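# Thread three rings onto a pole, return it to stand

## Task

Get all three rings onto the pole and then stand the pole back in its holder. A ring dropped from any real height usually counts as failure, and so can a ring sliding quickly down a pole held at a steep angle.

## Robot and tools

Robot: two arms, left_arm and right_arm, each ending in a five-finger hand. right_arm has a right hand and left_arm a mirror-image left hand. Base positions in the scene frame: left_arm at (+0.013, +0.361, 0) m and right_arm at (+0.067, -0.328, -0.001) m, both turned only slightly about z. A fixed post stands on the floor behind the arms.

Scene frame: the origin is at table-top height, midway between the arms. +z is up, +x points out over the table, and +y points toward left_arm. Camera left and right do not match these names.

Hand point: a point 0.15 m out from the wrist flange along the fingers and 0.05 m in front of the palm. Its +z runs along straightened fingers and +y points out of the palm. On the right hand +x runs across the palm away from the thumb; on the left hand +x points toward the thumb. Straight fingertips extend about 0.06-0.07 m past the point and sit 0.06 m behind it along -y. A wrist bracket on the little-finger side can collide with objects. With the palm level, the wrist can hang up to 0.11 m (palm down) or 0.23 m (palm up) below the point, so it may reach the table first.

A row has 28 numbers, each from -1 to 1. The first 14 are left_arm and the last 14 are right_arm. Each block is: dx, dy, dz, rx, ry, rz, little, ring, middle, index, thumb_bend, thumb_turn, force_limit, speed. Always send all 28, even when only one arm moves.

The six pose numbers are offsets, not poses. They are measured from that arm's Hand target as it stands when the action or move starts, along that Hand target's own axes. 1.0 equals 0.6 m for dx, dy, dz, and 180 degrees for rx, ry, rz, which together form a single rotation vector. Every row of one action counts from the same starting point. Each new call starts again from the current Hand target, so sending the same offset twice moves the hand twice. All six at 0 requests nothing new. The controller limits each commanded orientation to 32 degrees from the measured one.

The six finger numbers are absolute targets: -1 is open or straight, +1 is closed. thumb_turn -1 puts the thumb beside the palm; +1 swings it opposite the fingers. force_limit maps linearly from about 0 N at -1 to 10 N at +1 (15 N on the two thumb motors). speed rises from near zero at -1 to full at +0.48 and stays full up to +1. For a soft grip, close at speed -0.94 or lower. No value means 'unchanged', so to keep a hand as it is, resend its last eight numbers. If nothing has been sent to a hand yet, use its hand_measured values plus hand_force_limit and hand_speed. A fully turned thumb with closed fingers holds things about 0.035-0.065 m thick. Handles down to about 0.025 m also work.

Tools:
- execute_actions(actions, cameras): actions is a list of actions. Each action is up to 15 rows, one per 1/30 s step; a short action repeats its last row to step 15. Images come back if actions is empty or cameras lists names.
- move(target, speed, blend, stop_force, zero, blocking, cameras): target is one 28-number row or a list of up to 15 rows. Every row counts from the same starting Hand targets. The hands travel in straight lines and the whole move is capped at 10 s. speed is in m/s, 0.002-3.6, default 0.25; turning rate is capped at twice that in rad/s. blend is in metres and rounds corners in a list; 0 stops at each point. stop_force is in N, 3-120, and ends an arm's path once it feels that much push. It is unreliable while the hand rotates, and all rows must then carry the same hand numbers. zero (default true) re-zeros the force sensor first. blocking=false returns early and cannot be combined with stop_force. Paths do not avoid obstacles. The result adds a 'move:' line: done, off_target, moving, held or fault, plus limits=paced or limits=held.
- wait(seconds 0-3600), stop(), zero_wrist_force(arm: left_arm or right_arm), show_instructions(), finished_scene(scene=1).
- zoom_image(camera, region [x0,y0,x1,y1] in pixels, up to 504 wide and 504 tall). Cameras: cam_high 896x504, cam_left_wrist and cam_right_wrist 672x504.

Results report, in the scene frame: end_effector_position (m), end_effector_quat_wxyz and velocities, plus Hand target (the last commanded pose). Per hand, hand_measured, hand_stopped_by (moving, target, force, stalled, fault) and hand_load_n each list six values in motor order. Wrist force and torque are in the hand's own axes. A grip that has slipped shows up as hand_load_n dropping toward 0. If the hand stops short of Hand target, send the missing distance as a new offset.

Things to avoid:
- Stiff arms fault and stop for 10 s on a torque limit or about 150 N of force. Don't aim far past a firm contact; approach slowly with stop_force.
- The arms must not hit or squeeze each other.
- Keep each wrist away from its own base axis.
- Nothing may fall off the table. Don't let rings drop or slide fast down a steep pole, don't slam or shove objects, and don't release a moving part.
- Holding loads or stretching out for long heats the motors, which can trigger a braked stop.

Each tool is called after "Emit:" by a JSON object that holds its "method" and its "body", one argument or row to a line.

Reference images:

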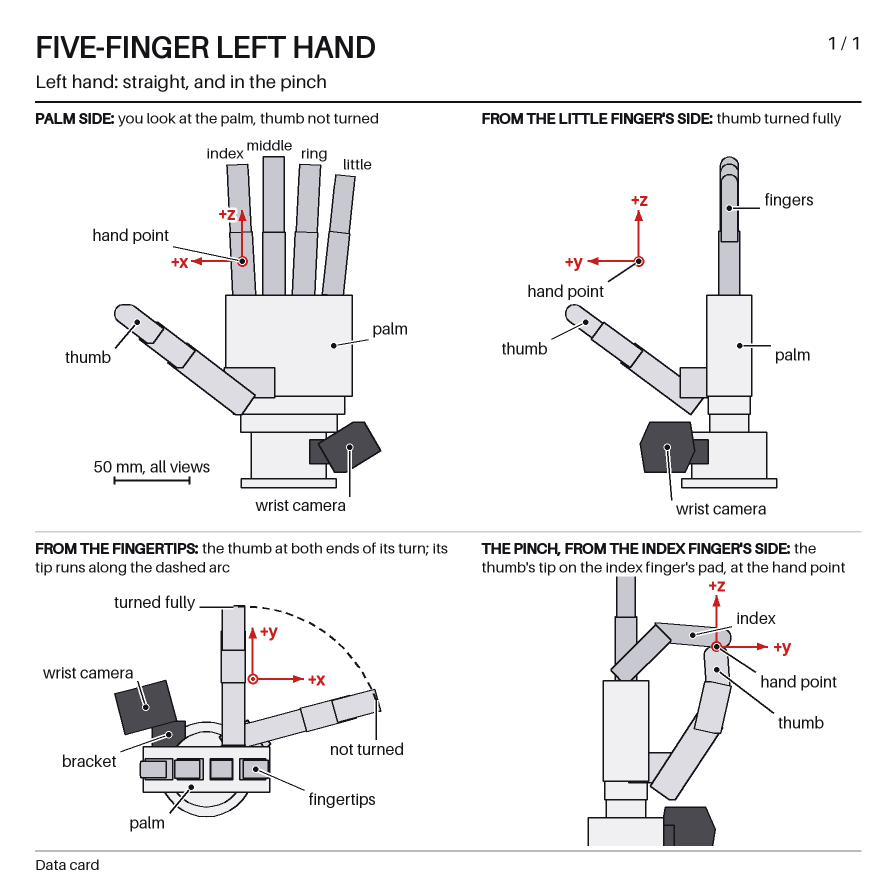

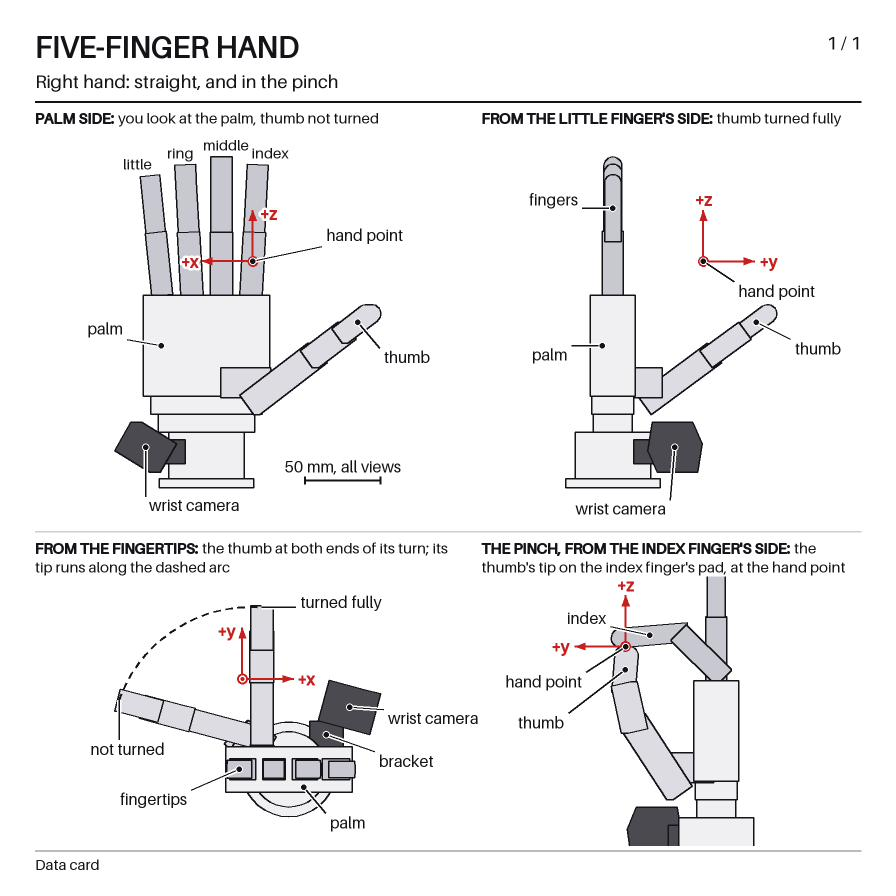

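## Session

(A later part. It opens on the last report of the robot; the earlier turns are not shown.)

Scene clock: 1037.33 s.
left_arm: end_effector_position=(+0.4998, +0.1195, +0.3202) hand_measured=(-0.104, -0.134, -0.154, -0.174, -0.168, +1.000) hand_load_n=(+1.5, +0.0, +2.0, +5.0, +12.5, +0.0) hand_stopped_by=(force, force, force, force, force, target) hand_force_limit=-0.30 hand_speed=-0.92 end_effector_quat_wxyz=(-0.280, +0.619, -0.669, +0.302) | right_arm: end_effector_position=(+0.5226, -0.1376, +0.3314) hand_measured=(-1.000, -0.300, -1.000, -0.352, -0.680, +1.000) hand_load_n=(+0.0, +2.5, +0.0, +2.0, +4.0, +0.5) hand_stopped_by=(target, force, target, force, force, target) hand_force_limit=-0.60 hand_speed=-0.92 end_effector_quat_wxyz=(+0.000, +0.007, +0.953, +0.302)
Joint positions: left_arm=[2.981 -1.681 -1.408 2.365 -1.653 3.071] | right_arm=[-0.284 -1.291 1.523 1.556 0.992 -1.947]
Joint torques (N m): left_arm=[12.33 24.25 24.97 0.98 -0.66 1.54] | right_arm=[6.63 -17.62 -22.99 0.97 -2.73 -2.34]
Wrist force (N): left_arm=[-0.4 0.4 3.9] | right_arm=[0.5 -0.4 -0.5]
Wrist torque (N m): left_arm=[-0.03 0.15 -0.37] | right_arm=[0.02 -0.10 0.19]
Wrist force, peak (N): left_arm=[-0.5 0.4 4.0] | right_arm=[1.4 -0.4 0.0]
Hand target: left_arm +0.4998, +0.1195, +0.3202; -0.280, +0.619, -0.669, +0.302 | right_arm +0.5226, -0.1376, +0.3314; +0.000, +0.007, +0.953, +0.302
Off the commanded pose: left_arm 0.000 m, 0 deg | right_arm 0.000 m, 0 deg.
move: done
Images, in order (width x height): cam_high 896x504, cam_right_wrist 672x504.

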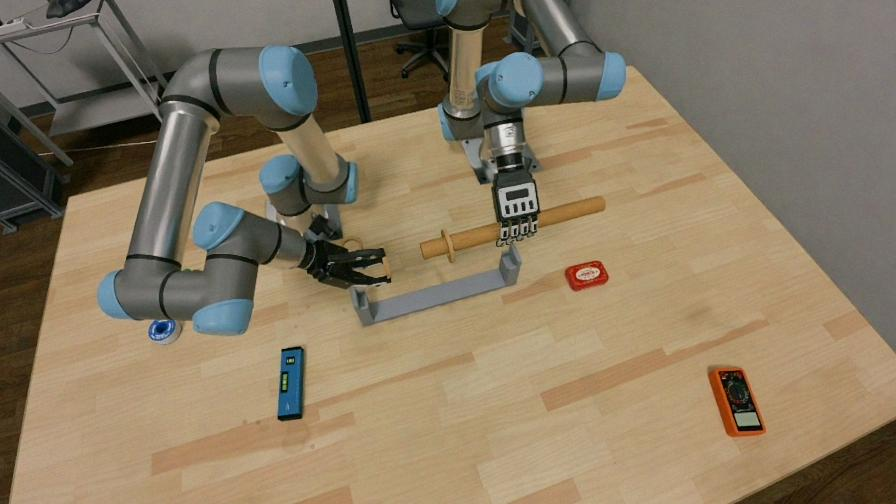

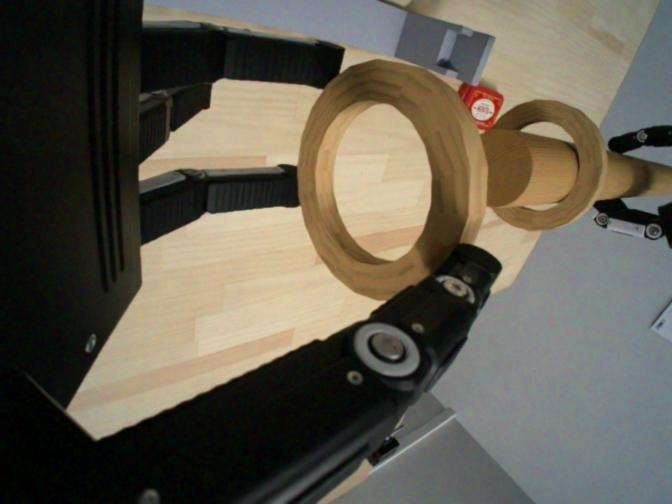

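Emit:
{"method": "move", "body": {
  "target": [0,0,0,0,0,0,0.7,0.7,0.7,0.7,0.7,1,-0.3,-0.92,0.0008,0.08,0.0587,0,0,0,-1,-0.26,-1,-0.26,-0.66,1,-0.6,-0.92],
  "speed": 0.05,
  "stop_force": 5,
  "cameras": ["cam_right_wrist"]
}}

Emit:
{"method": "zoom_image", "body": {
  "camera": "cam_right_wrist",
  "region": [270, 20, 670, 420]
}}

Scene clock: 1044.93 s.
left_arm: end_effector_position=(+0.4998, +0.1195, +0.3202) hand_measured=(-0.104, -0.134, -0.154, -0.174, -0.168, +1.000) hand_load_n=(+1.0, +0.0, +2.0, +5.0, +12.5, +0.0) hand_stopped_by=(force, force, force, force, force, target) hand_force_limit=-0.30 hand_speed=-0.92 end_effector_quat_wxyz=(-0.280, +0.619, -0.669, +0.302) | right_arm: end_effector_position=(+0.5228, -0.0781, +0.3302) hand_measured=(-1.000, -0.300, -1.000, -0.352, -0.680, +1.000) hand_load_n=(+0.0, +2.5, +0.0, +2.0, +4.5, +0.5) hand_stopped_by=(target, force, target, force, force, target) hand_force_limit=-0.60 hand_speed=-0.92 end_effector_quat_wxyz=(+0.000, +0.007, +0.953, +0.302)
Joint positions: left_arm=[2.981 -1.681 -1.408 2.365 -1.653 3.071] | right_arm=[-0.141 -1.281 1.49 1.485 0.968 -1.778]
Joint torques (N m): left_arm=[11.29 24.37 24.97 1.01 -0.72 1.56] | right_arm=[6.99 -18.67 -23.5 0.85 -2.76 2.34]
Wrist force (N): left_arm=[-0.2 0.4 3.9] | right_arm=[0.5 -0.5 -0.1]
Wrist torque (N m): left_arm=[-0.03 0.13 -0.36] | right_arm=[0.00 -0.12 0.05]
Wrist force, peak (N): left_arm=[-0.3 0.3 4.2] | right_arm=[0.6 -0.8 -0.4]
Hand target: left_arm +0.4998, +0.1195, +0.3202; -0.280, +0.619, -0.669, +0.302 | right_arm +0.5228, -0.0781, +0.3302; +0.000, +0.007, +0.953, +0.302
Off the commanded pose: left_arm 0.000 m, 0 deg | right_arm 0.000 m, 0 deg.
move: done

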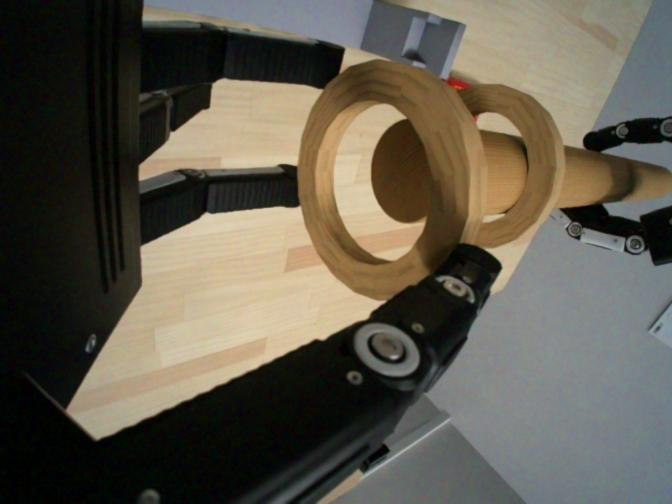

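Scaled by 1.260 from the camera's image (finer frame: 960x720).

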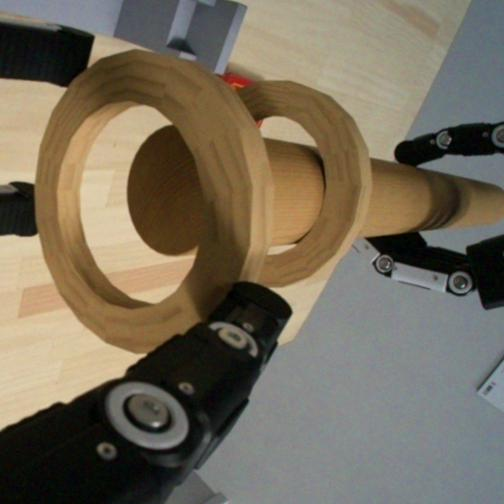

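Emit:
{"method": "move", "body": {
  "target": [
    [0,0,0,0,0,0,0.7,0.7,0.7,0.7,0.7,1,-0.3,-0.92,0.0033,-0.002,0.0027,0,0,0,-1,-0.26,-1,-0.26,-0.66,1,-0.6,-0.92],
    [0,0,0,0,0,0,0.7,0.7,0.7,0.7,0.7,1,-0.3,-0.92,0.0033,0.0305,0.0273,0,0,0,-1,-0.26,-1,-0.26,-0.66,1,-0.6,-0.92]
  ],
  "speed": 0.03,
  "stop_force": 4,
  "cameras": ["cam_right_wrist"]
}}

Emit:
{"method": "zoom_image", "body": {
  "camera": "cam_right_wrist",
  "region": [270, 20, 670, 420]
}}

Scene clock: 1056.17 s.
left_arm: end_effector_position=(+0.4998, +0.1195, +0.3202) hand_measured=(-0.104, -0.134, -0.154, -0.174, -0.168, +1.000) hand_load_n=(+1.5, +0.0, +2.5, +4.5, +12.5, +0.0) hand_stopped_by=(force, force, force, force, force, target) hand_force_limit=-0.30 hand_speed=-0.92 end_effector_quat_wxyz=(-0.280, +0.619, -0.669, +0.302) | right_arm: end_effector_position=(+0.5211, -0.0536, +0.3274) hand_measured=(-1.000, -0.300, -1.000, -0.352, -0.680, +1.000) hand_load_n=(+0.0, +2.5, +0.0, +2.0, +4.5, +1.0) hand_stopped_by=(target, force, target, force, force, target) hand_force_limit=-0.60 hand_speed=-0.92 end_effector_quat_wxyz=(+0.000, +0.007, +0.953, +0.302)
Joint positions: left_arm=[2.981 -1.681 -1.408 2.365 -1.653 3.071] | right_arm=[-0.083 -1.275 1.479 1.45 0.962 -1.707]
Joint torques (N m): left_arm=[11.81 24.84 24.74 1.04 -0.76 1.59] | right_arm=[6.9 -18.77 -22.93 0.88 -2.75 2.34]
Wrist force (N): left_arm=[-0.3 0.5 3.6] | right_arm=[0.6 -0.3 -0.3]
Wrist torque (N m): left_arm=[-0.02 0.13 -0.36] | right_arm=[0.04 -0.13 0.06]
Wrist force, peak (N): left_arm=[-0.4 0.4 4.0] | right_arm=[0.4 -0.9 -0.5]
Hand target: left_arm +0.4998, +0.1195, +0.3202; -0.280, +0.619, -0.669, +0.302 | right_arm +0.5211, -0.0536, +0.3274; +0.000, +0.007, +0.953, +0.302
Off the commanded pose: left_arm 0.000 m, 0 deg | right_arm 0.000 m, 0 deg.
move: done

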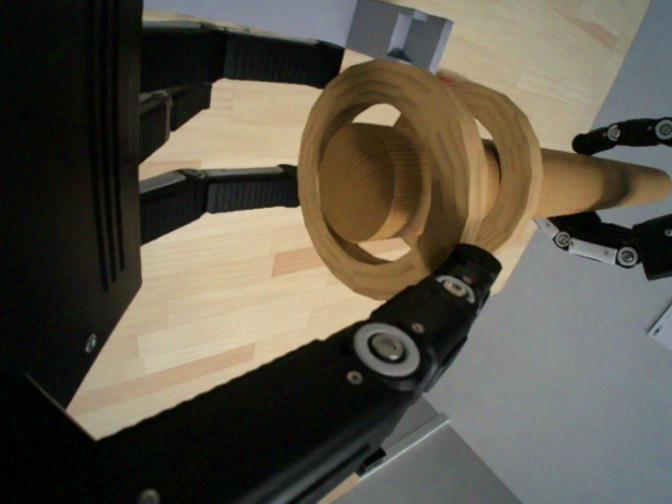

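Scaled by 1.260 from the camera's image (finer frame: 960x720).

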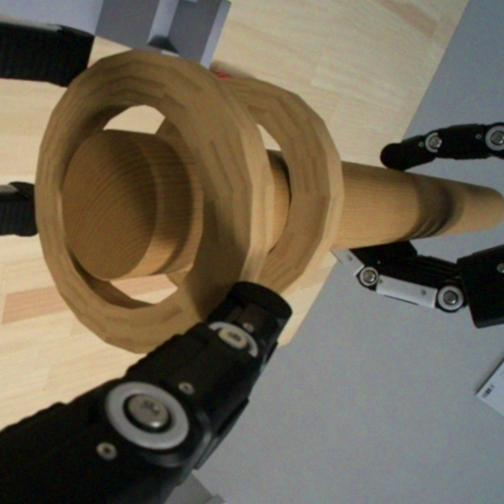

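Emit:
{"method": "move", "body": {
  "target": [0,0,0,0,0,0,0.7,0.7,0.7,0.7,0.7,1,-0.3,-0.92,0.0012,0.0372,0.0282,0,0,0,-1,-0.26,-1,-0.26,-0.66,1,-0.6,-0.92],
  "speed": 0.03,
  "stop_force": 4,
  "cameras": ["cam_right_wrist"]
}}

Emit:
{"method": "zoom_image", "body": {
  "camera": "cam_right_wrist",
  "region": [270, 20, 670, 420]
}}

Scene clock: 1061.37 s.
left_arm: end_effector_position=(+0.4998, +0.1195, +0.3202) hand_measured=(-0.104, -0.134, -0.154, -0.174, -0.168, +1.000) hand_load_n=(+1.0, +0.0, +2.0, +4.5, +12.5, +0.0) hand_stopped_by=(force, force, force, force, force, target) hand_force_limit=-0.30 hand_speed=-0.92 end_effector_quat_wxyz=(-0.280, +0.619, -0.669, +0.302) | right_arm: end_effector_position=(+0.5208, -0.0256, +0.3264) hand_measured=(-1.000, -0.300, -1.000, -0.352, -0.680, +1.000) hand_load_n=(+0.0, +2.5, +0.0, +2.0, +4.0, +0.5) hand_stopped_by=(target, force, target, force, force, target) hand_force_limit=-0.60 hand_speed=-0.92 end_effector_quat_wxyz=(+0.000, +0.007, +0.953, +0.302)
Joint positions: left_arm=[2.981 -1.681 -1.408 2.365 -1.653 3.071] | right_arm=[-0.015 -1.262 1.452 1.416 0.958 -1.624]
Joint torques (N m): left_arm=[11.82 24.13 25.15 0.98 -0.71 1.52] | right_arm=[6.86 -19.54 -22.91 0.71 -1.93 2.39]
Wrist force (N): left_arm=[-0.4 0.4 3.8] | right_arm=[0.3 -0.4 -0.2]
Wrist torque (N m): left_arm=[-0.03 0.15 -0.37] | right_arm=[0.03 -0.09 0.05]
Wrist force, peak (N): left_arm=[-0.3 0.3 4.0] | right_arm=[0.9 -0.5 -0.1]
Hand target: left_arm +0.4998, +0.1195, +0.3202; -0.280, +0.619, -0.669, +0.302 | right_arm +0.5208, -0.0257, +0.3264; +0.000, +0.007, +0.953, +0.302
Off the commanded pose: left_arm 0.000 m, 0 deg | right_arm 0.000 m, 0 deg.
move: done

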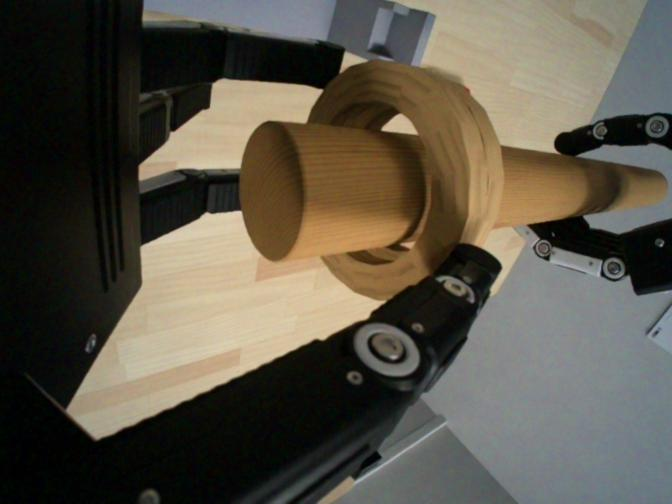

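Scaled by 1.260 from the camera's image (finer frame: 960x720).

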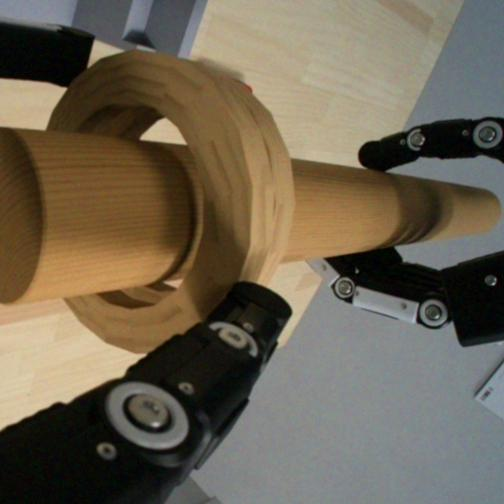

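Emit:
{"method": "move", "body": {
  "target": [0,0,0,0,0,0,0.7,0.7,0.7,0.7,0.7,1,-0.3,-0.92,-0.0001,-0.0072,0.0102,0,0,0,-1,-0.26,-1,-0.26,-0.66,1,-0.6,-0.92],
  "speed": 0.004,
  "stop_force": 3,
  "cameras": ["cam_right_wrist"]
}}

Emit:
{"method": "zoom_image", "body": {
  "camera": "cam_right_wrist",
  "region": [270, 20, 570, 320]
}}

Scene clock: 1071.43 s.
left_arm: end_effector_position=(+0.4998, +0.1195, +0.3202) hand_measured=(-0.104, -0.134, -0.154, -0.174, -0.168, +1.000) hand_load_n=(+0.5, +0.0, +2.5, +5.0, +12.0, +0.0) hand_stopped_by=(force, force, force, force, force, target) hand_force_limit=-0.30 hand_speed=-0.92 end_effector_quat_wxyz=(-0.280, +0.619, -0.669, +0.302) | right_arm: end_effector_position=(+0.5208, -0.0257, +0.3189) hand_measured=(-1.000, -0.300, -1.000, -0.352, -0.680, +1.000) hand_load_n=(+0.0, +2.5, +0.0, +1.5, +4.5, +0.5) hand_stopped_by=(target, force, target, force, force, target) hand_force_limit=-0.60 hand_speed=-0.92 end_effector_quat_wxyz=(+0.000, +0.007, +0.953, +0.302)
Joint positions: left_arm=[2.981 -1.681 -1.408 2.365 -1.653 3.071] | right_arm=[-0.015 -1.259 1.466 1.398 0.958 -1.624]
Joint torques (N m): left_arm=[11.8 24.94 25.38 0.82 -0.67 1.42] | right_arm=[-2.73 -19.55 -9.64 0.67 -0.97 -1.3]
Wrist force (N): left_arm=[-1.2 1.6 4.7] | right_arm=[1.0 0.2 -1.0]
Wrist torque (N m): left_arm=[0.01 0.18 -0.34] | right_arm=[0.04 -0.16 0.08]
Wrist force, peak (N): left_arm=[-1.2 1.4 4.9] | right_arm=[0.8 0.5 -1.3]
Hand target: left_arm +0.4998, +0.1195, +0.3202; -0.280, +0.619, -0.669, +0.302 | right_arm +0.5208, -0.0257, +0.3189; +0.000, +0.007, +0.953, +0.302
Off the commanded pose: left_arm 0.000 m, 0 deg | right_arm 0.000 m, 0 deg.
move: done

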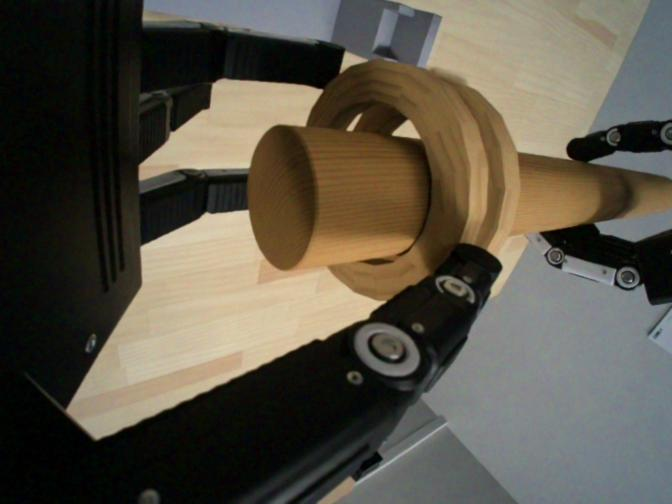

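Scaled by 1.680 from the camera's image (finer frame: 960x720).

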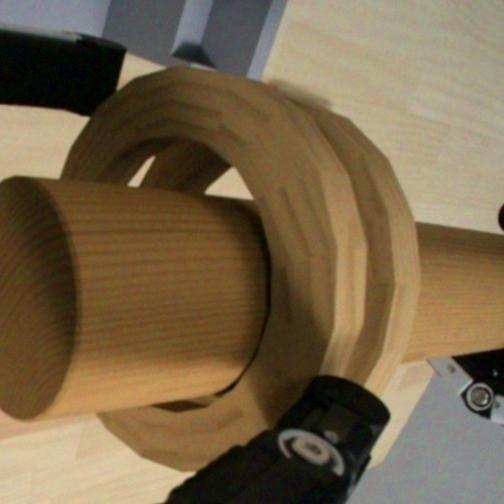

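Emit:
{"method": "move", "body": {
  "target": [0,0,0,0,0,0,0.7,0.7,0.7,0.7,0.7,1,-0.3,-0.92,0,0,0,0,0,0,-1,-0.5,-1,-0.5,-0.84,1,-0.4,-0.85]
}}

Emit:
{"method": "move", "body": {
  "target": [0,0,0,0,0,0,0.7,0.7,0.7,0.7,0.7,1,-0.3,-0.92,0,-0.0332,-0.0252,0,0,0,-1,-0.5,-1,-0.5,-0.84,1,-0.4,-0.85],
  "speed": 0.04
}}

Emit:
{"method": "move", "body": {
  "target": [0,0,0,0,0,0,0.7,0.7,0.7,0.7,0.7,1,-0.3,-0.92,0,0,0,0,0,0,-1,-0.06,-1,-0.06,-0.58,1,-0.6,-0.75],
  "cameras": ["cam_right_wrist"]
}}

Scene clock: 1077.50 s.
left_arm: end_effector_position=(+0.4998, +0.1195, +0.3202) hand_measured=(-0.104, -0.134, -0.154, -0.174, -0.168, +1.000) hand_load_n=(+1.0, +0.0, +2.0, +4.5, +12.0, +0.0) hand_stopped_by=(force, force, force, force, force, target) hand_force_limit=-0.30 hand_speed=-0.92 end_effector_quat_wxyz=(-0.280, +0.619, -0.669, +0.302) | right_arm: end_effector_position=(+0.5208, -0.0257, +0.3189) hand_measured=(-1.000, -0.500, -1.000, -0.500, -0.840, +1.000) hand_load_n=(+0.0, +0.0, +0.0, +0.0, -0.5, +0.0) hand_stopped_by=(target, target, target, target, target, target) hand_force_limit=-0.40 hand_speed=-0.85 end_effector_quat_wxyz=(+0.000, +0.007, +0.953, +0.302)
Joint positions: left_arm=[2.981 -1.681 -1.408 2.365 -1.653 3.071] | right_arm=[-0.015 -1.259 1.466 1.398 0.958 -1.624]
Joint torques (N m): left_arm=[11.9 24.91 24.95 0.95 -0.66 1.36] | right_arm=[-4.27 -20.42 -10.35 1.48 -1.98 -1.63]
Wrist force (N): left_arm=[-0.4 0.3 3.8] | right_arm=[0.6 -0.4 -0.2]
Wrist torque (N m): left_arm=[-0.06 0.15 -0.35] | right_arm=[0.01 -0.12 0.06]
Wrist force, peak (N): left_arm=[-1.3 1.5 5.0] | right_arm=[0.9 0.5 -1.4]
Hand target: left_arm +0.4998, +0.1195, +0.3202; -0.280, +0.619, -0.669, +0.302 | right_arm +0.5208, -0.0257, +0.3189; +0.000, +0.007, +0.953, +0.302
Off the commanded pose: left_arm 0.000 m, 0 deg | right_arm 0.000 m, 0 deg.
move: done

Scene clock: 1078.53 s.
left_arm: end_effector_position=(+0.4998, +0.1195, +0.3202) hand_measured=(-0.104, -0.134, -0.154, -0.174, -0.168, +1.000) hand_load_n=(+1.0, +0.5, +2.0, +4.0, +12.0, +0.0) hand_stopped_by=(force, force, force, force, force, target) hand_force_limit=-0.30 hand_speed=-0.92 end_effector_quat_wxyz=(-0.280, +0.619, -0.669, +0.302) | right_arm: end_effector_position=(+0.5205, -0.0506, +0.3198) hand_measured=(-1.000, -0.500, -1.000, -0.500, -0.840, +1.000) hand_load_n=(+0.0, +0.0, +0.0, +0.0, +0.0, +0.0) hand_stopped_by=(target, target, target, target, target, target) hand_force_limit=-0.40 hand_speed=-0.85 end_effector_quat_wxyz=(+0.000, +0.007, +0.953, +0.302)
Joint positions: left_arm=[2.981 -1.681 -1.408 2.365 -1.653 3.071] | right_arm=[-0.075 -1.272 1.493 1.427 0.962 -1.698]
Joint torques (N m): left_arm=[11.85 26.15 24.29 0.96 -0.74 1.5] | right_arm=[-8.12 -45.01 -9.1 4.36 0.27 -2.62]
Wrist force (N): left_arm=[-0.3 0.3 3.8] | right_arm=[0.5 -0.4 -0.4]
Wrist torque (N m): left_arm=[-0.05 0.14 -0.35] | right_arm=[0.01 -0.11 0.20]
Wrist force, peak (N): left_arm=[-0.4 0.5 4.1] | right_arm=[0.6 -0.7 -0.3]
Hand target: left_arm +0.4998, +0.1195, +0.3202; -0.280, +0.619, -0.669, +0.302 | right_arm +0.5205, -0.0507, +0.3198; +0.000, +0.007, +0.953, +0.302
Off the commanded pose: left_arm 0.000 m, 0 deg | right_arm 0.000 m, 0 deg.
move: done

Scene clock: 1079.53 s.
left_arm: end_effector_position=(+0.4998, +0.1195, +0.3202) hand_measured=(-0.104, -0.134, -0.154, -0.174, -0.168, +1.000) hand_load_n=(+1.0, +0.0, +2.0, +4.0, +12.0, +0.0) hand_stopped_by=(force, force, force, force, force, target) hand_force_limit=-0.30 hand_speed=-0.92 end_effector_quat_wxyz=(-0.280, +0.619, -0.669, +0.302) | right_arm: end_effector_position=(+0.5205, -0.0507, +0.3198) hand_measured=(-1.000, -0.060, -1.000, -0.060, -0.580, +1.000) hand_load_n=(+0.0, +0.0, +0.0, +0.0, +0.0, +0.0) hand_stopped_by=(target, target, target, target, target, target) hand_force_limit=-0.60 hand_speed=-0.75 end_effector_quat_wxyz=(+0.000, +0.007, +0.953, +0.302)
Joint positions: left_arm=[2.981 -1.681 -1.408 2.365 -1.653 3.071] | right_arm=[-0.076 -1.272 1.493 1.427 0.962 -1.698]
Joint torques (N m): left_arm=[12.31 25.79 24.53 0.8 -0.75 1.3] | right_arm=[-7.6 -44.79 -9.95 4.25 -0.06 -2.29]
Wrist force (N): left_arm=[-0.3 0.4 3.6] | right_arm=[0.7 -0.4 -0.2]
Wrist torque (N m): left_arm=[-0.04 0.12 -0.35] | right_arm=[0.01 -0.14 0.20]
Wrist force, peak (N): left_arm=[-0.4 0.4 4.3] | right_arm=[0.7 -0.4 -0.4]
Hand target: left_arm +0.4998, +0.1195, +0.3202; -0.280, +0.619, -0.669, +0.302 | right_arm +0.5205, -0.0507, +0.3198; +0.000, +0.007, +0.953, +0.302
Off the commanded pose: left_arm 0.000 m, 0 deg | right_arm 0.000 m, 0 deg.
move: done

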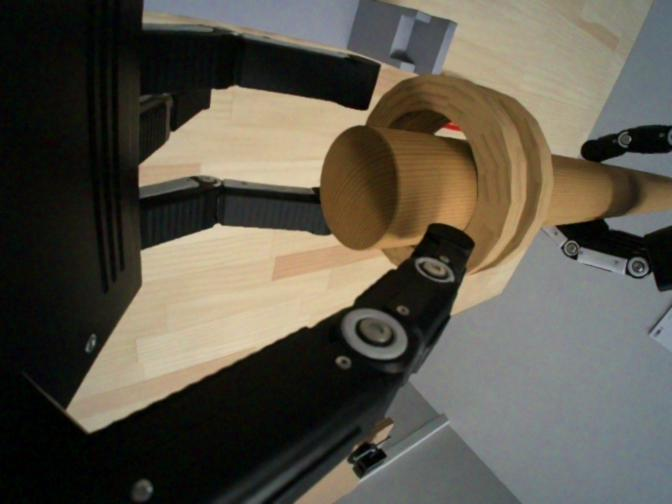

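Emit:
{"method": "move", "body": {
  "target": [0,0,0,0,0,0,0.7,0.7,0.7,0.7,0.7,1,-0.3,-0.92,0,0.0505,0.0383,0,0,0,-1,-0.06,-1,-0.06,-0.58,1,-0.6,-0.75],
  "speed": 0.02,
  "stop_force": 4,
  "cameras": ["cam_high","cam_right_wrist"]
}}

Scene clock: 1106.23 s.
left_arm: end_effector_position=(+0.4998, +0.1195, +0.3202) hand_measured=(-0.104, -0.134, -0.154, -0.174, -0.168, +1.000) hand_load_n=(+1.0, +0.0, +2.0, +4.5, +12.0, +0.0) hand_stopped_by=(force, force, force, force, force, target) hand_force_limit=-0.30 hand_speed=-0.92 end_effector_quat_wxyz=(-0.280, +0.619, -0.669, +0.302) | right_arm: end_effector_position=(+0.5210, -0.0126, +0.3184) hand_measured=(-1.000, -0.060, -1.000, -0.060, -0.580, +1.000) hand_load_n=(+0.0, +0.0, +0.0, +0.0, +0.0, +0.0) hand_stopped_by=(target, target, target, target, target, target) hand_force_limit=-0.60 hand_speed=-0.75 end_effector_quat_wxyz=(+0.000, +0.007, +0.953, +0.302)
Joint positions: left_arm=[2.981 -1.681 -1.408 2.365 -1.653 3.071] | right_arm=[0.016 -1.251 1.451 1.383 0.957 -1.586]
Joint torques (N m): left_arm=[11.71 26.01 24.6 0.82 -0.78 1.33] | right_arm=[6.69 -19.65 -23.15 0.71 -1.39 2.38]
Wrist force (N): left_arm=[-0.9 0.7 3.8] | right_arm=[0.4 -0.5 -0.6]
Wrist torque (N m): left_arm=[-0.03 0.19 -0.37] | right_arm=[0.01 -0.09 0.05]
Wrist force, peak (N): left_arm=[-0.7 0.7 4.2] | right_arm=[0.6 -0.6 -0.6]
Hand target: left_arm +0.4998, +0.1195, +0.3202; -0.280, +0.619, -0.669, +0.302 | right_arm +0.5210, -0.0126, +0.3184; +0.000, +0.007, +0.953, +0.302
Off the commanded pose: left_arm 0.000 m, 0 deg | right_arm 0.000 m, 0 deg.
move: done

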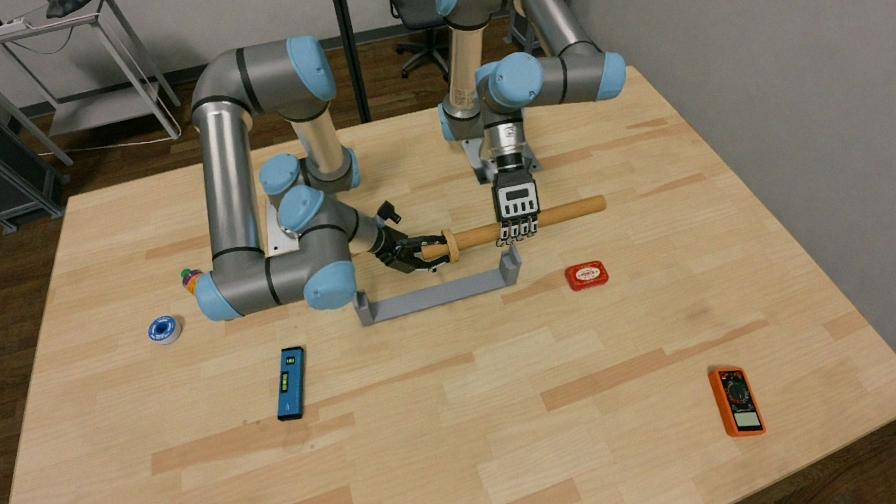

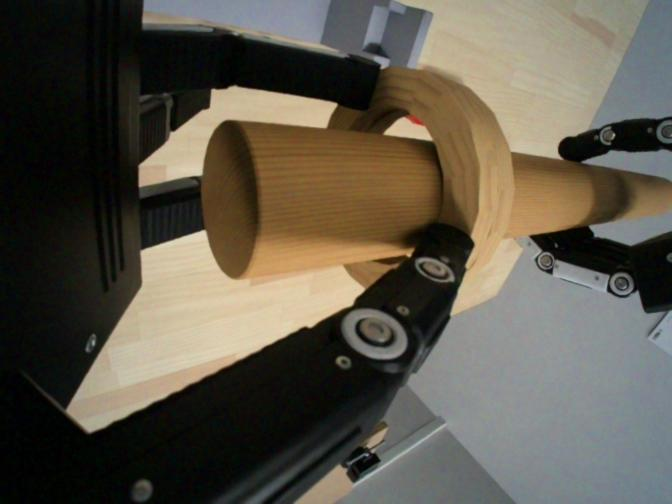

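Emit:
{"method": "move", "body": {
  "target": [0,0,0,0,0,0,0.7,0.7,0.7,0.7,0.7,1,-0.3,-0.92,0,-0.1528,-0.116,0,0,0,-1,-0.06,-1,-0.06,-0.58,1,-0.6,-0.75],
  "speed": 0.08,
  "cameras": ["cam_high","cam_right_wrist"]
}}

Scene clock: 1111.47 s.
left_arm: end_effector_position=(+0.4998, +0.1195, +0.3202) hand_measured=(-0.104, -0.134, -0.154, -0.174, -0.168, +1.000) hand_load_n=(+1.0, +0.0, +2.0, +4.5, +12.0, +0.0) hand_stopped_by=(force, force, force, force, force, target) hand_force_limit=-0.30 hand_speed=-0.92 end_effector_quat_wxyz=(-0.280, +0.619, -0.669, +0.302) | right_arm: end_effector_position=(+0.5195, -0.1276, +0.3226) hand_measured=(-1.000, -0.060, -1.000, -0.060, -0.580, +1.000) hand_load_n=(+0.0, +0.0, +0.0, +0.0, +0.0, +0.0) hand_stopped_by=(target, target, target, target, target, target) hand_force_limit=-0.60 hand_speed=-0.75 end_effector_quat_wxyz=(+0.000, +0.007, +0.953, +0.302)
Joint positions: left_arm=[2.981 -1.681 -1.408 2.365 -1.653 3.071] | right_arm=[-0.263 -1.293 1.546 1.522 0.988 -1.923]
Joint torques (N m): left_arm=[11.9 25.46 25.28 0.79 -0.69 1.35] | right_arm=[-7.44 -43.37 -9.31 4.52 0.34 -2.25]
Wrist force (N): left_arm=[-0.5 0.6 3.9] | right_arm=[0.6 -0.5 -0.2]
Wrist torque (N m): left_arm=[-0.03 0.16 -0.37] | right_arm=[0.00 -0.13 0.19]
Wrist force, peak (N): left_arm=[-0.8 0.8 4.2] | right_arm=[0.8 -0.7 -0.6]
Hand target: left_arm +0.4998, +0.1195, +0.3202; -0.280, +0.619, -0.669, +0.302 | right_arm +0.5195, -0.1277, +0.3226; +0.000, +0.007, +0.953, +0.302
Off the commanded pose: left_arm 0.000 m, 0 deg | right_arm 0.000 m, 0 deg.
move: done

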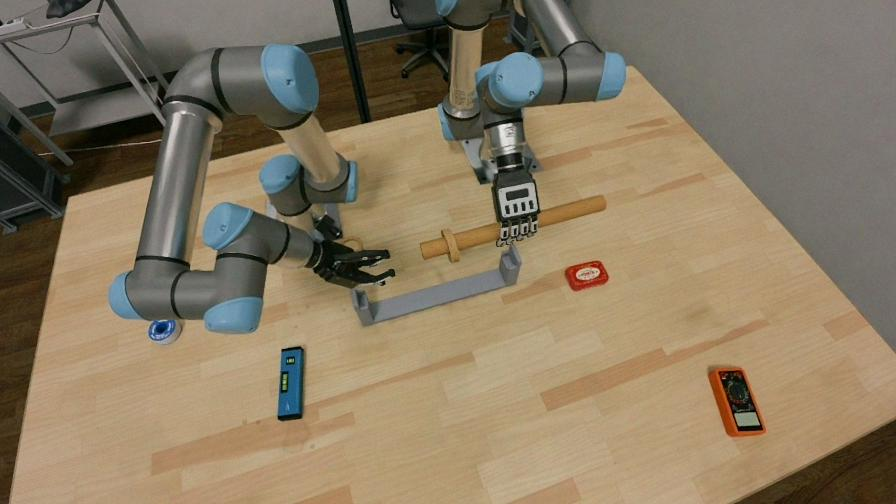

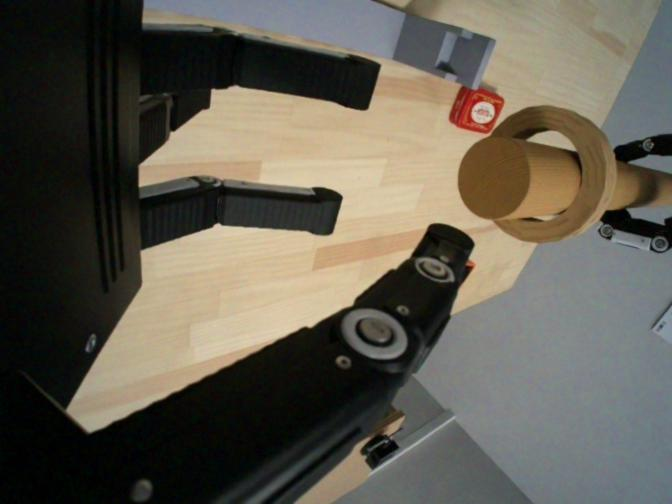

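Emit:
{"method": "zoom_image", "body": {
  "camera": "cam_high",
  "region": [330, 170, 630, 340]
}}

Emit:
{"method": "zoom_image", "body": {
  "camera": "cam_right_wrist",
  "region": [430, 60, 672, 300]
}}

Scaled by 1.680.

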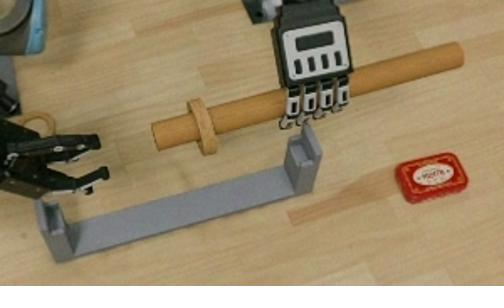

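Scaled by 2.083 from the camera's image (finer frame: 960x720).

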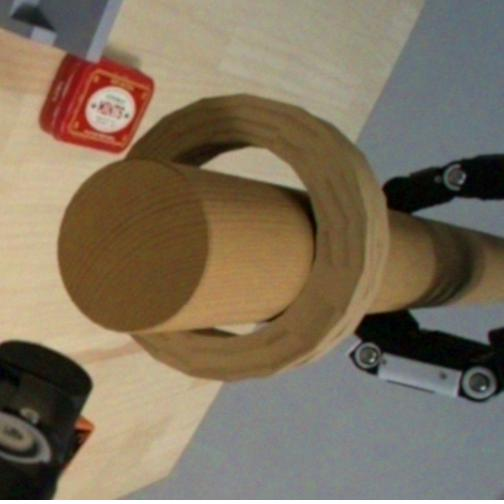

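Emit:
{"method": "zoom_image", "body": {
  "camera": "cam_high",
  "region": [410, 210, 500, 280]
}}

Scaled by 5.600.

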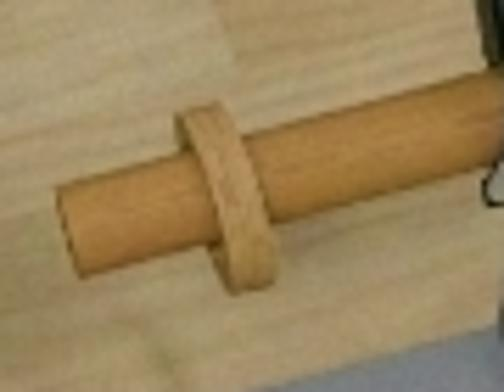

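Emit:
{"method": "wait", "body": {
  "seconds": 0.1,
  "cameras": ["all"]
}}

Scene clock: 1123.67 s.
left_arm: end_effector_position=(+0.4998, +0.1195, +0.3202) hand_measured=(-0.104, -0.134, -0.154, -0.174, -0.168, +1.000) hand_load_n=(+1.0, +0.5, +2.0, +4.5, +12.0, +0.0) hand_stopped_by=(force, force, force, force, force, target) hand_force_limit=-0.30 hand_speed=-0.92 end_effector_quat_wxyz=(-0.280, +0.619, -0.669, +0.302) | right_arm: end_effector_position=(+0.5195, -0.1277, +0.3226) hand_measured=(-1.000, -0.060, -1.000, -0.060, -0.580, +1.000) hand_load_n=(+0.0, +0.0, +0.0, +0.0, +0.0, +0.0) hand_stopped_by=(target, target, target, target, target, target) hand_force_limit=-0.60 hand_speed=-0.75 end_effector_quat_wxyz=(+0.000, +0.007, +0.953, +0.302)
Joint positions: left_arm=[2.981 -1.681 -1.408 2.365 -1.653 3.071] | right_arm=[-0.263 -1.293 1.546 1.522 0.988 -1.923]
Joint torques (N m): left_arm=[11.68 26.34 24.88 0.67 -0.66 1.34] | right_arm=[-7.64 -42.26 -8.73 4.58 0.42 -2.35]
Wrist force (N): left_arm=[-0.4 0.4 3.8] | right_arm=[0.7 -0.4 -0.2]
Wrist torque (N m): left_arm=[-0.05 0.15 -0.36] | right_arm=[0.02 -0.15 0.21]
Wrist force, peak (N): left_arm=[-0.5 0.3 4.3] | right_arm=[0.8 -0.6 -0.3]
Hand target: left_arm +0.4998, +0.1195, +0.3202; -0.280, +0.619, -0.669, +0.302 | right_arm +0.5195, -0.1277, +0.3226; +0.000, +0.007, +0.953, +0.302
Off the commanded pose: left_arm 0.000 m, 0 deg | right_arm 0.000 m, 0 deg.
wait: 0.10 s; at rest from the start

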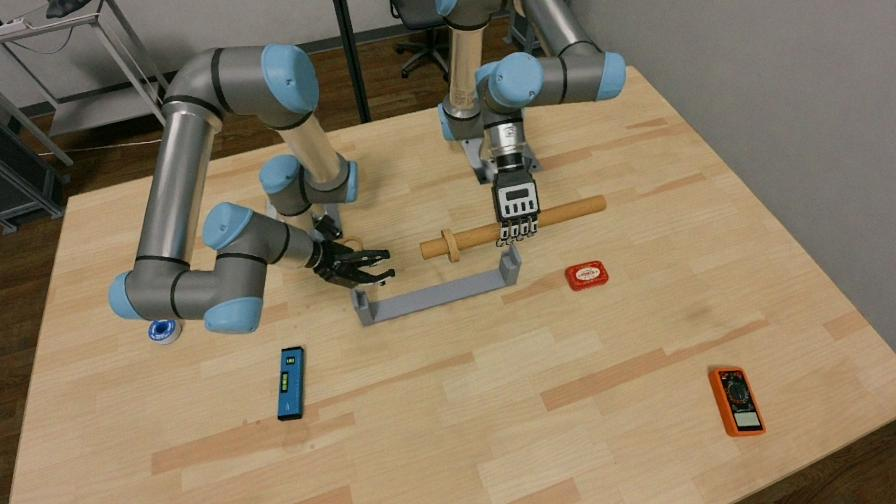

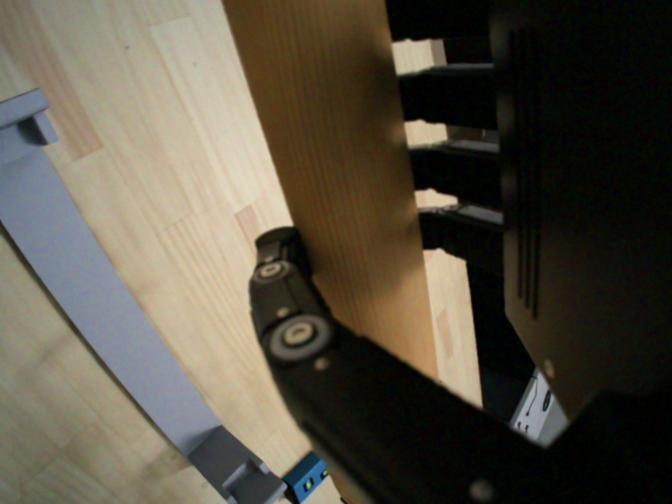

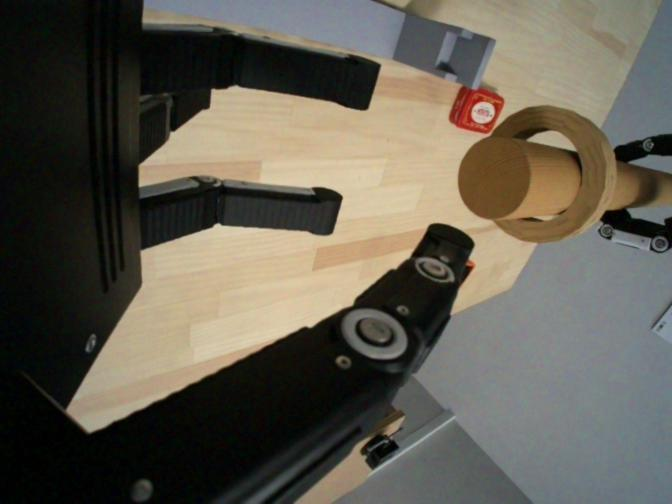

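Emit:
{"method": "move", "body": {
  "target": [
    [0,0,0,0,0,0,0.7,0.7,0.7,0.7,0.7,1,-0.3,-0.92,0.163,-0.1617,-0.1281,0.096,0.0644,0.4108,-1,-0.5,-1,-0.5,-0.84,1,-0.4,-0.3],
    [0,0,0,0,0,0,0.7,0.7,0.7,0.7,0.7,1,-0.3,-0.92,0.501,-0.198,0.011,0.192,0.1288,0.8216,-1,-0.5,-1,-0.5,-0.84,1,-0.4,-0.3]
  ],
  "speed": 0.19,
  "blend": [0.05,0],
  "cameras": ["cam_high","cam_right_wrist"]
}}

Scene clock: 1153.43 s.
left_arm: end_effector_position=(+0.4998, +0.1195, +0.3202) hand_measured=(-0.104, -0.134, -0.154, -0.174, -0.168, +1.000) hand_load_n=(+1.0, +0.0, +2.0, +4.5, +12.0, +0.0) hand_stopped_by=(force, force, force, force, force, target) hand_force_limit=-0.30 hand_speed=-0.92 end_effector_quat_wxyz=(-0.280, +0.619, -0.669, +0.302) | right_arm: end_effector_position=(+0.2339, -0.2197, +0.2566) hand_measured=(-1.000, -0.500, -1.000, -0.500, -0.840, +1.000) hand_load_n=(+0.0, +0.0, +0.0, -0.5, +0.0, +0.0) hand_stopped_by=(target, target, target, target, target, target) hand_force_limit=-0.40 hand_speed=-0.30 end_effector_quat_wxyz=(-0.419, +0.839, +0.327, -0.120)
Joint positions: left_arm=[2.981 -1.681 -1.408 2.365 -1.653 3.071] | right_arm=[-0.455 -1.624 2.161 1.89 1.243 0.181]
Joint torques (N m): left_arm=[12.14 27.23 26.06 0.67 -0.55 1.33] | right_arm=[6.91 0.23 -20.24 4.51 1 -2.47]
Wrist force (N): left_arm=[-0.2 0.5 3.9] | right_arm=[0.5 0.4 -0.1]
Wrist torque (N m): left_arm=[-0.04 0.13 -0.35] | right_arm=[0.13 -0.09 0.03]
Wrist force, peak (N): left_arm=[-0.3 0.3 4.1] | right_arm=[-0.1 0.8 1.2]
Hand target: left_arm +0.4998, +0.1195, +0.3202; -0.280, +0.619, -0.669, +0.302 | right_arm +0.2340, -0.2197, +0.2566; -0.419, +0.839, +0.327, -0.120 (not the last commanded pose)
Off the commanded pose: left_arm 0.000 m, 0 deg | right_arm 0.018 m, 6 deg.
move: held (right_arm; a check stopped the path); path passed 1 of 2 targets; limits=held
pose unreachable (right arm): on one or more control steps of this call, first in action 0 (counted from 0), this arm could not follow its commanded pose, so it was not sent that pose on those steps. It may still have moved: this result reports where it is.
cause: moving toward the commanded pose would bring two parts of the arm too close to each other (joints 3 (elbow) to 6 (wrist 3) lie between them).

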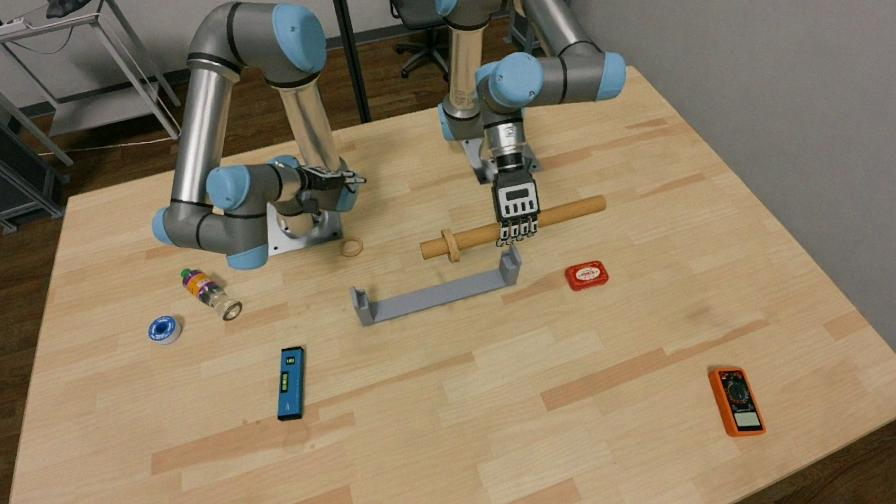

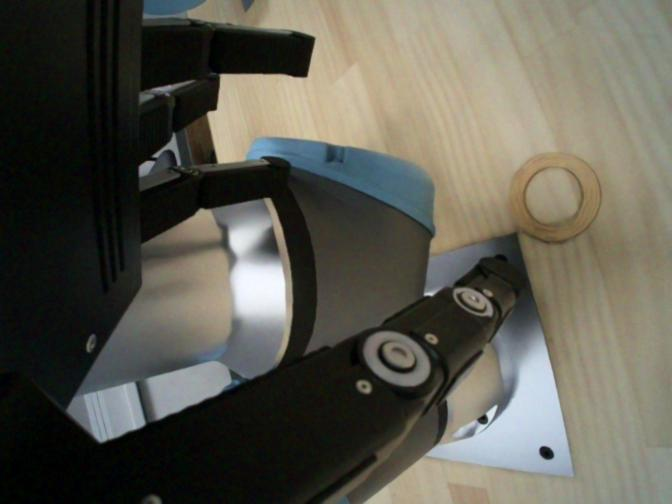

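Emit:
{"method": "move", "body": {
  "target": [
    [0,0,0,0,0,0,0.7,0.7,0.7,0.7,0.7,1,-0.3,-0.92,0.047,0.0185,-0.0761,0,0,0,-1,-0.5,-1,-0.5,-0.84,1,-0.4,-0.3],
    [0,0,0,0,0,0,0.7,0.7,0.7,0.7,0.7,1,-0.3,-0.92,0.094,0.037,-0.1522,0.0162,-0.1876,-0.1166,-1,-0.5,-1,-0.5,-0.84,1,-0.4,-0.3]
  ],
  "speed": 0.12,
  "blend": [0.03,0],
  "cameras": ["cam_high","cam_right_wrist"]
}}

Scene clock: 1246.47 s.
left_arm: end_effector_position=(+0.4998, +0.1195, +0.3202) hand_measured=(-0.104, -0.134, -0.154, -0.174, -0.168, +1.000) hand_load_n=(+1.0, +0.0, +2.0, +4.5, +12.0, +0.0) hand_stopped_by=(force, force, force, force, force, target) hand_force_limit=-0.30 hand_speed=-0.92 end_effector_quat_wxyz=(-0.280, +0.619, -0.669, +0.302) | right_arm: end_effector_position=(+0.3300, -0.2498, +0.3000) hand_measured=(-1.000, -0.500, -1.000, -0.500, -0.840, +1.000) hand_load_n=(+0.5, +0.0, +0.0, +0.0, +0.0, +0.0) hand_stopped_by=(target, target, target, target, target, target) hand_force_limit=-0.40 hand_speed=-0.30 end_effector_quat_wxyz=(-0.342, +0.685, +0.576, -0.288)
Joint positions: left_arm=[2.981 -1.681 -1.408 2.365 -1.653 3.071] | right_arm=[-0.082 -1.296 1.695 2.098 1.532 0.03]
Joint torques (N m): left_arm=[12.16 27.08 25.1 0.45 -0.42 1.38] | right_arm=[7.7 -16.6 -22.21 4.61 1.55 -2.4]
Wrist force (N): left_arm=[-0.4 0.3 4.0] | right_arm=[0.5 0.6 -0.2]
Wrist torque (N m): left_arm=[-0.07 0.16 -0.36] | right_arm=[0.16 -0.07 0.04]
Wrist force, peak (N): left_arm=[-0.4 0.3 4.0] | right_arm=[0.5 0.8 -0.5]
Hand target: left_arm +0.4998, +0.1195, +0.3202; -0.280, +0.619, -0.669, +0.302 | right_arm +0.3300, -0.2498, +0.3000; -0.342, +0.685, +0.576, -0.288
Off the commanded pose: left_arm 0.000 m, 0 deg | right_arm 0.000 m, 0 deg.
move: done; blend cut to 0.0274 m at target 1

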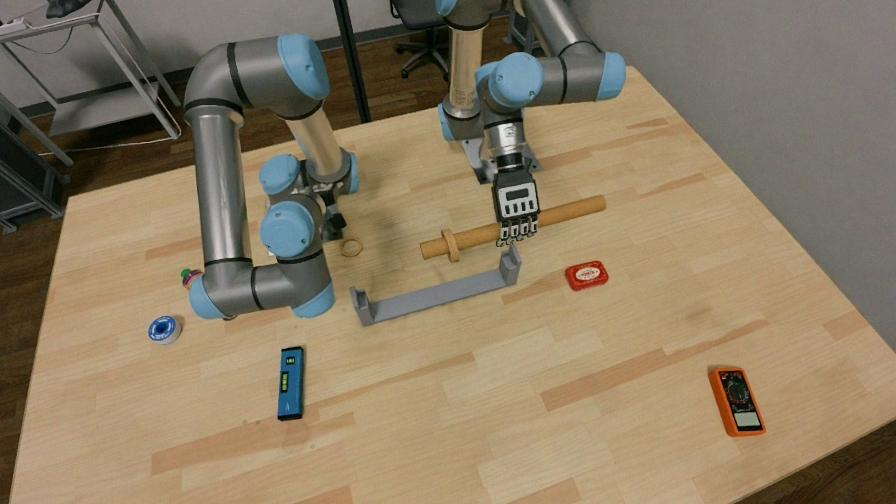

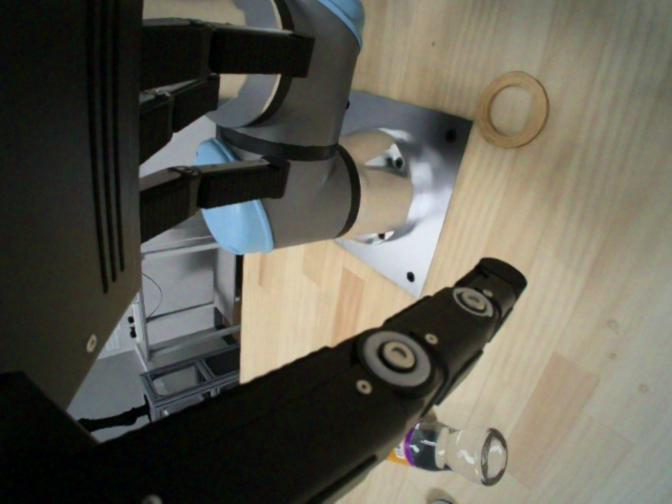

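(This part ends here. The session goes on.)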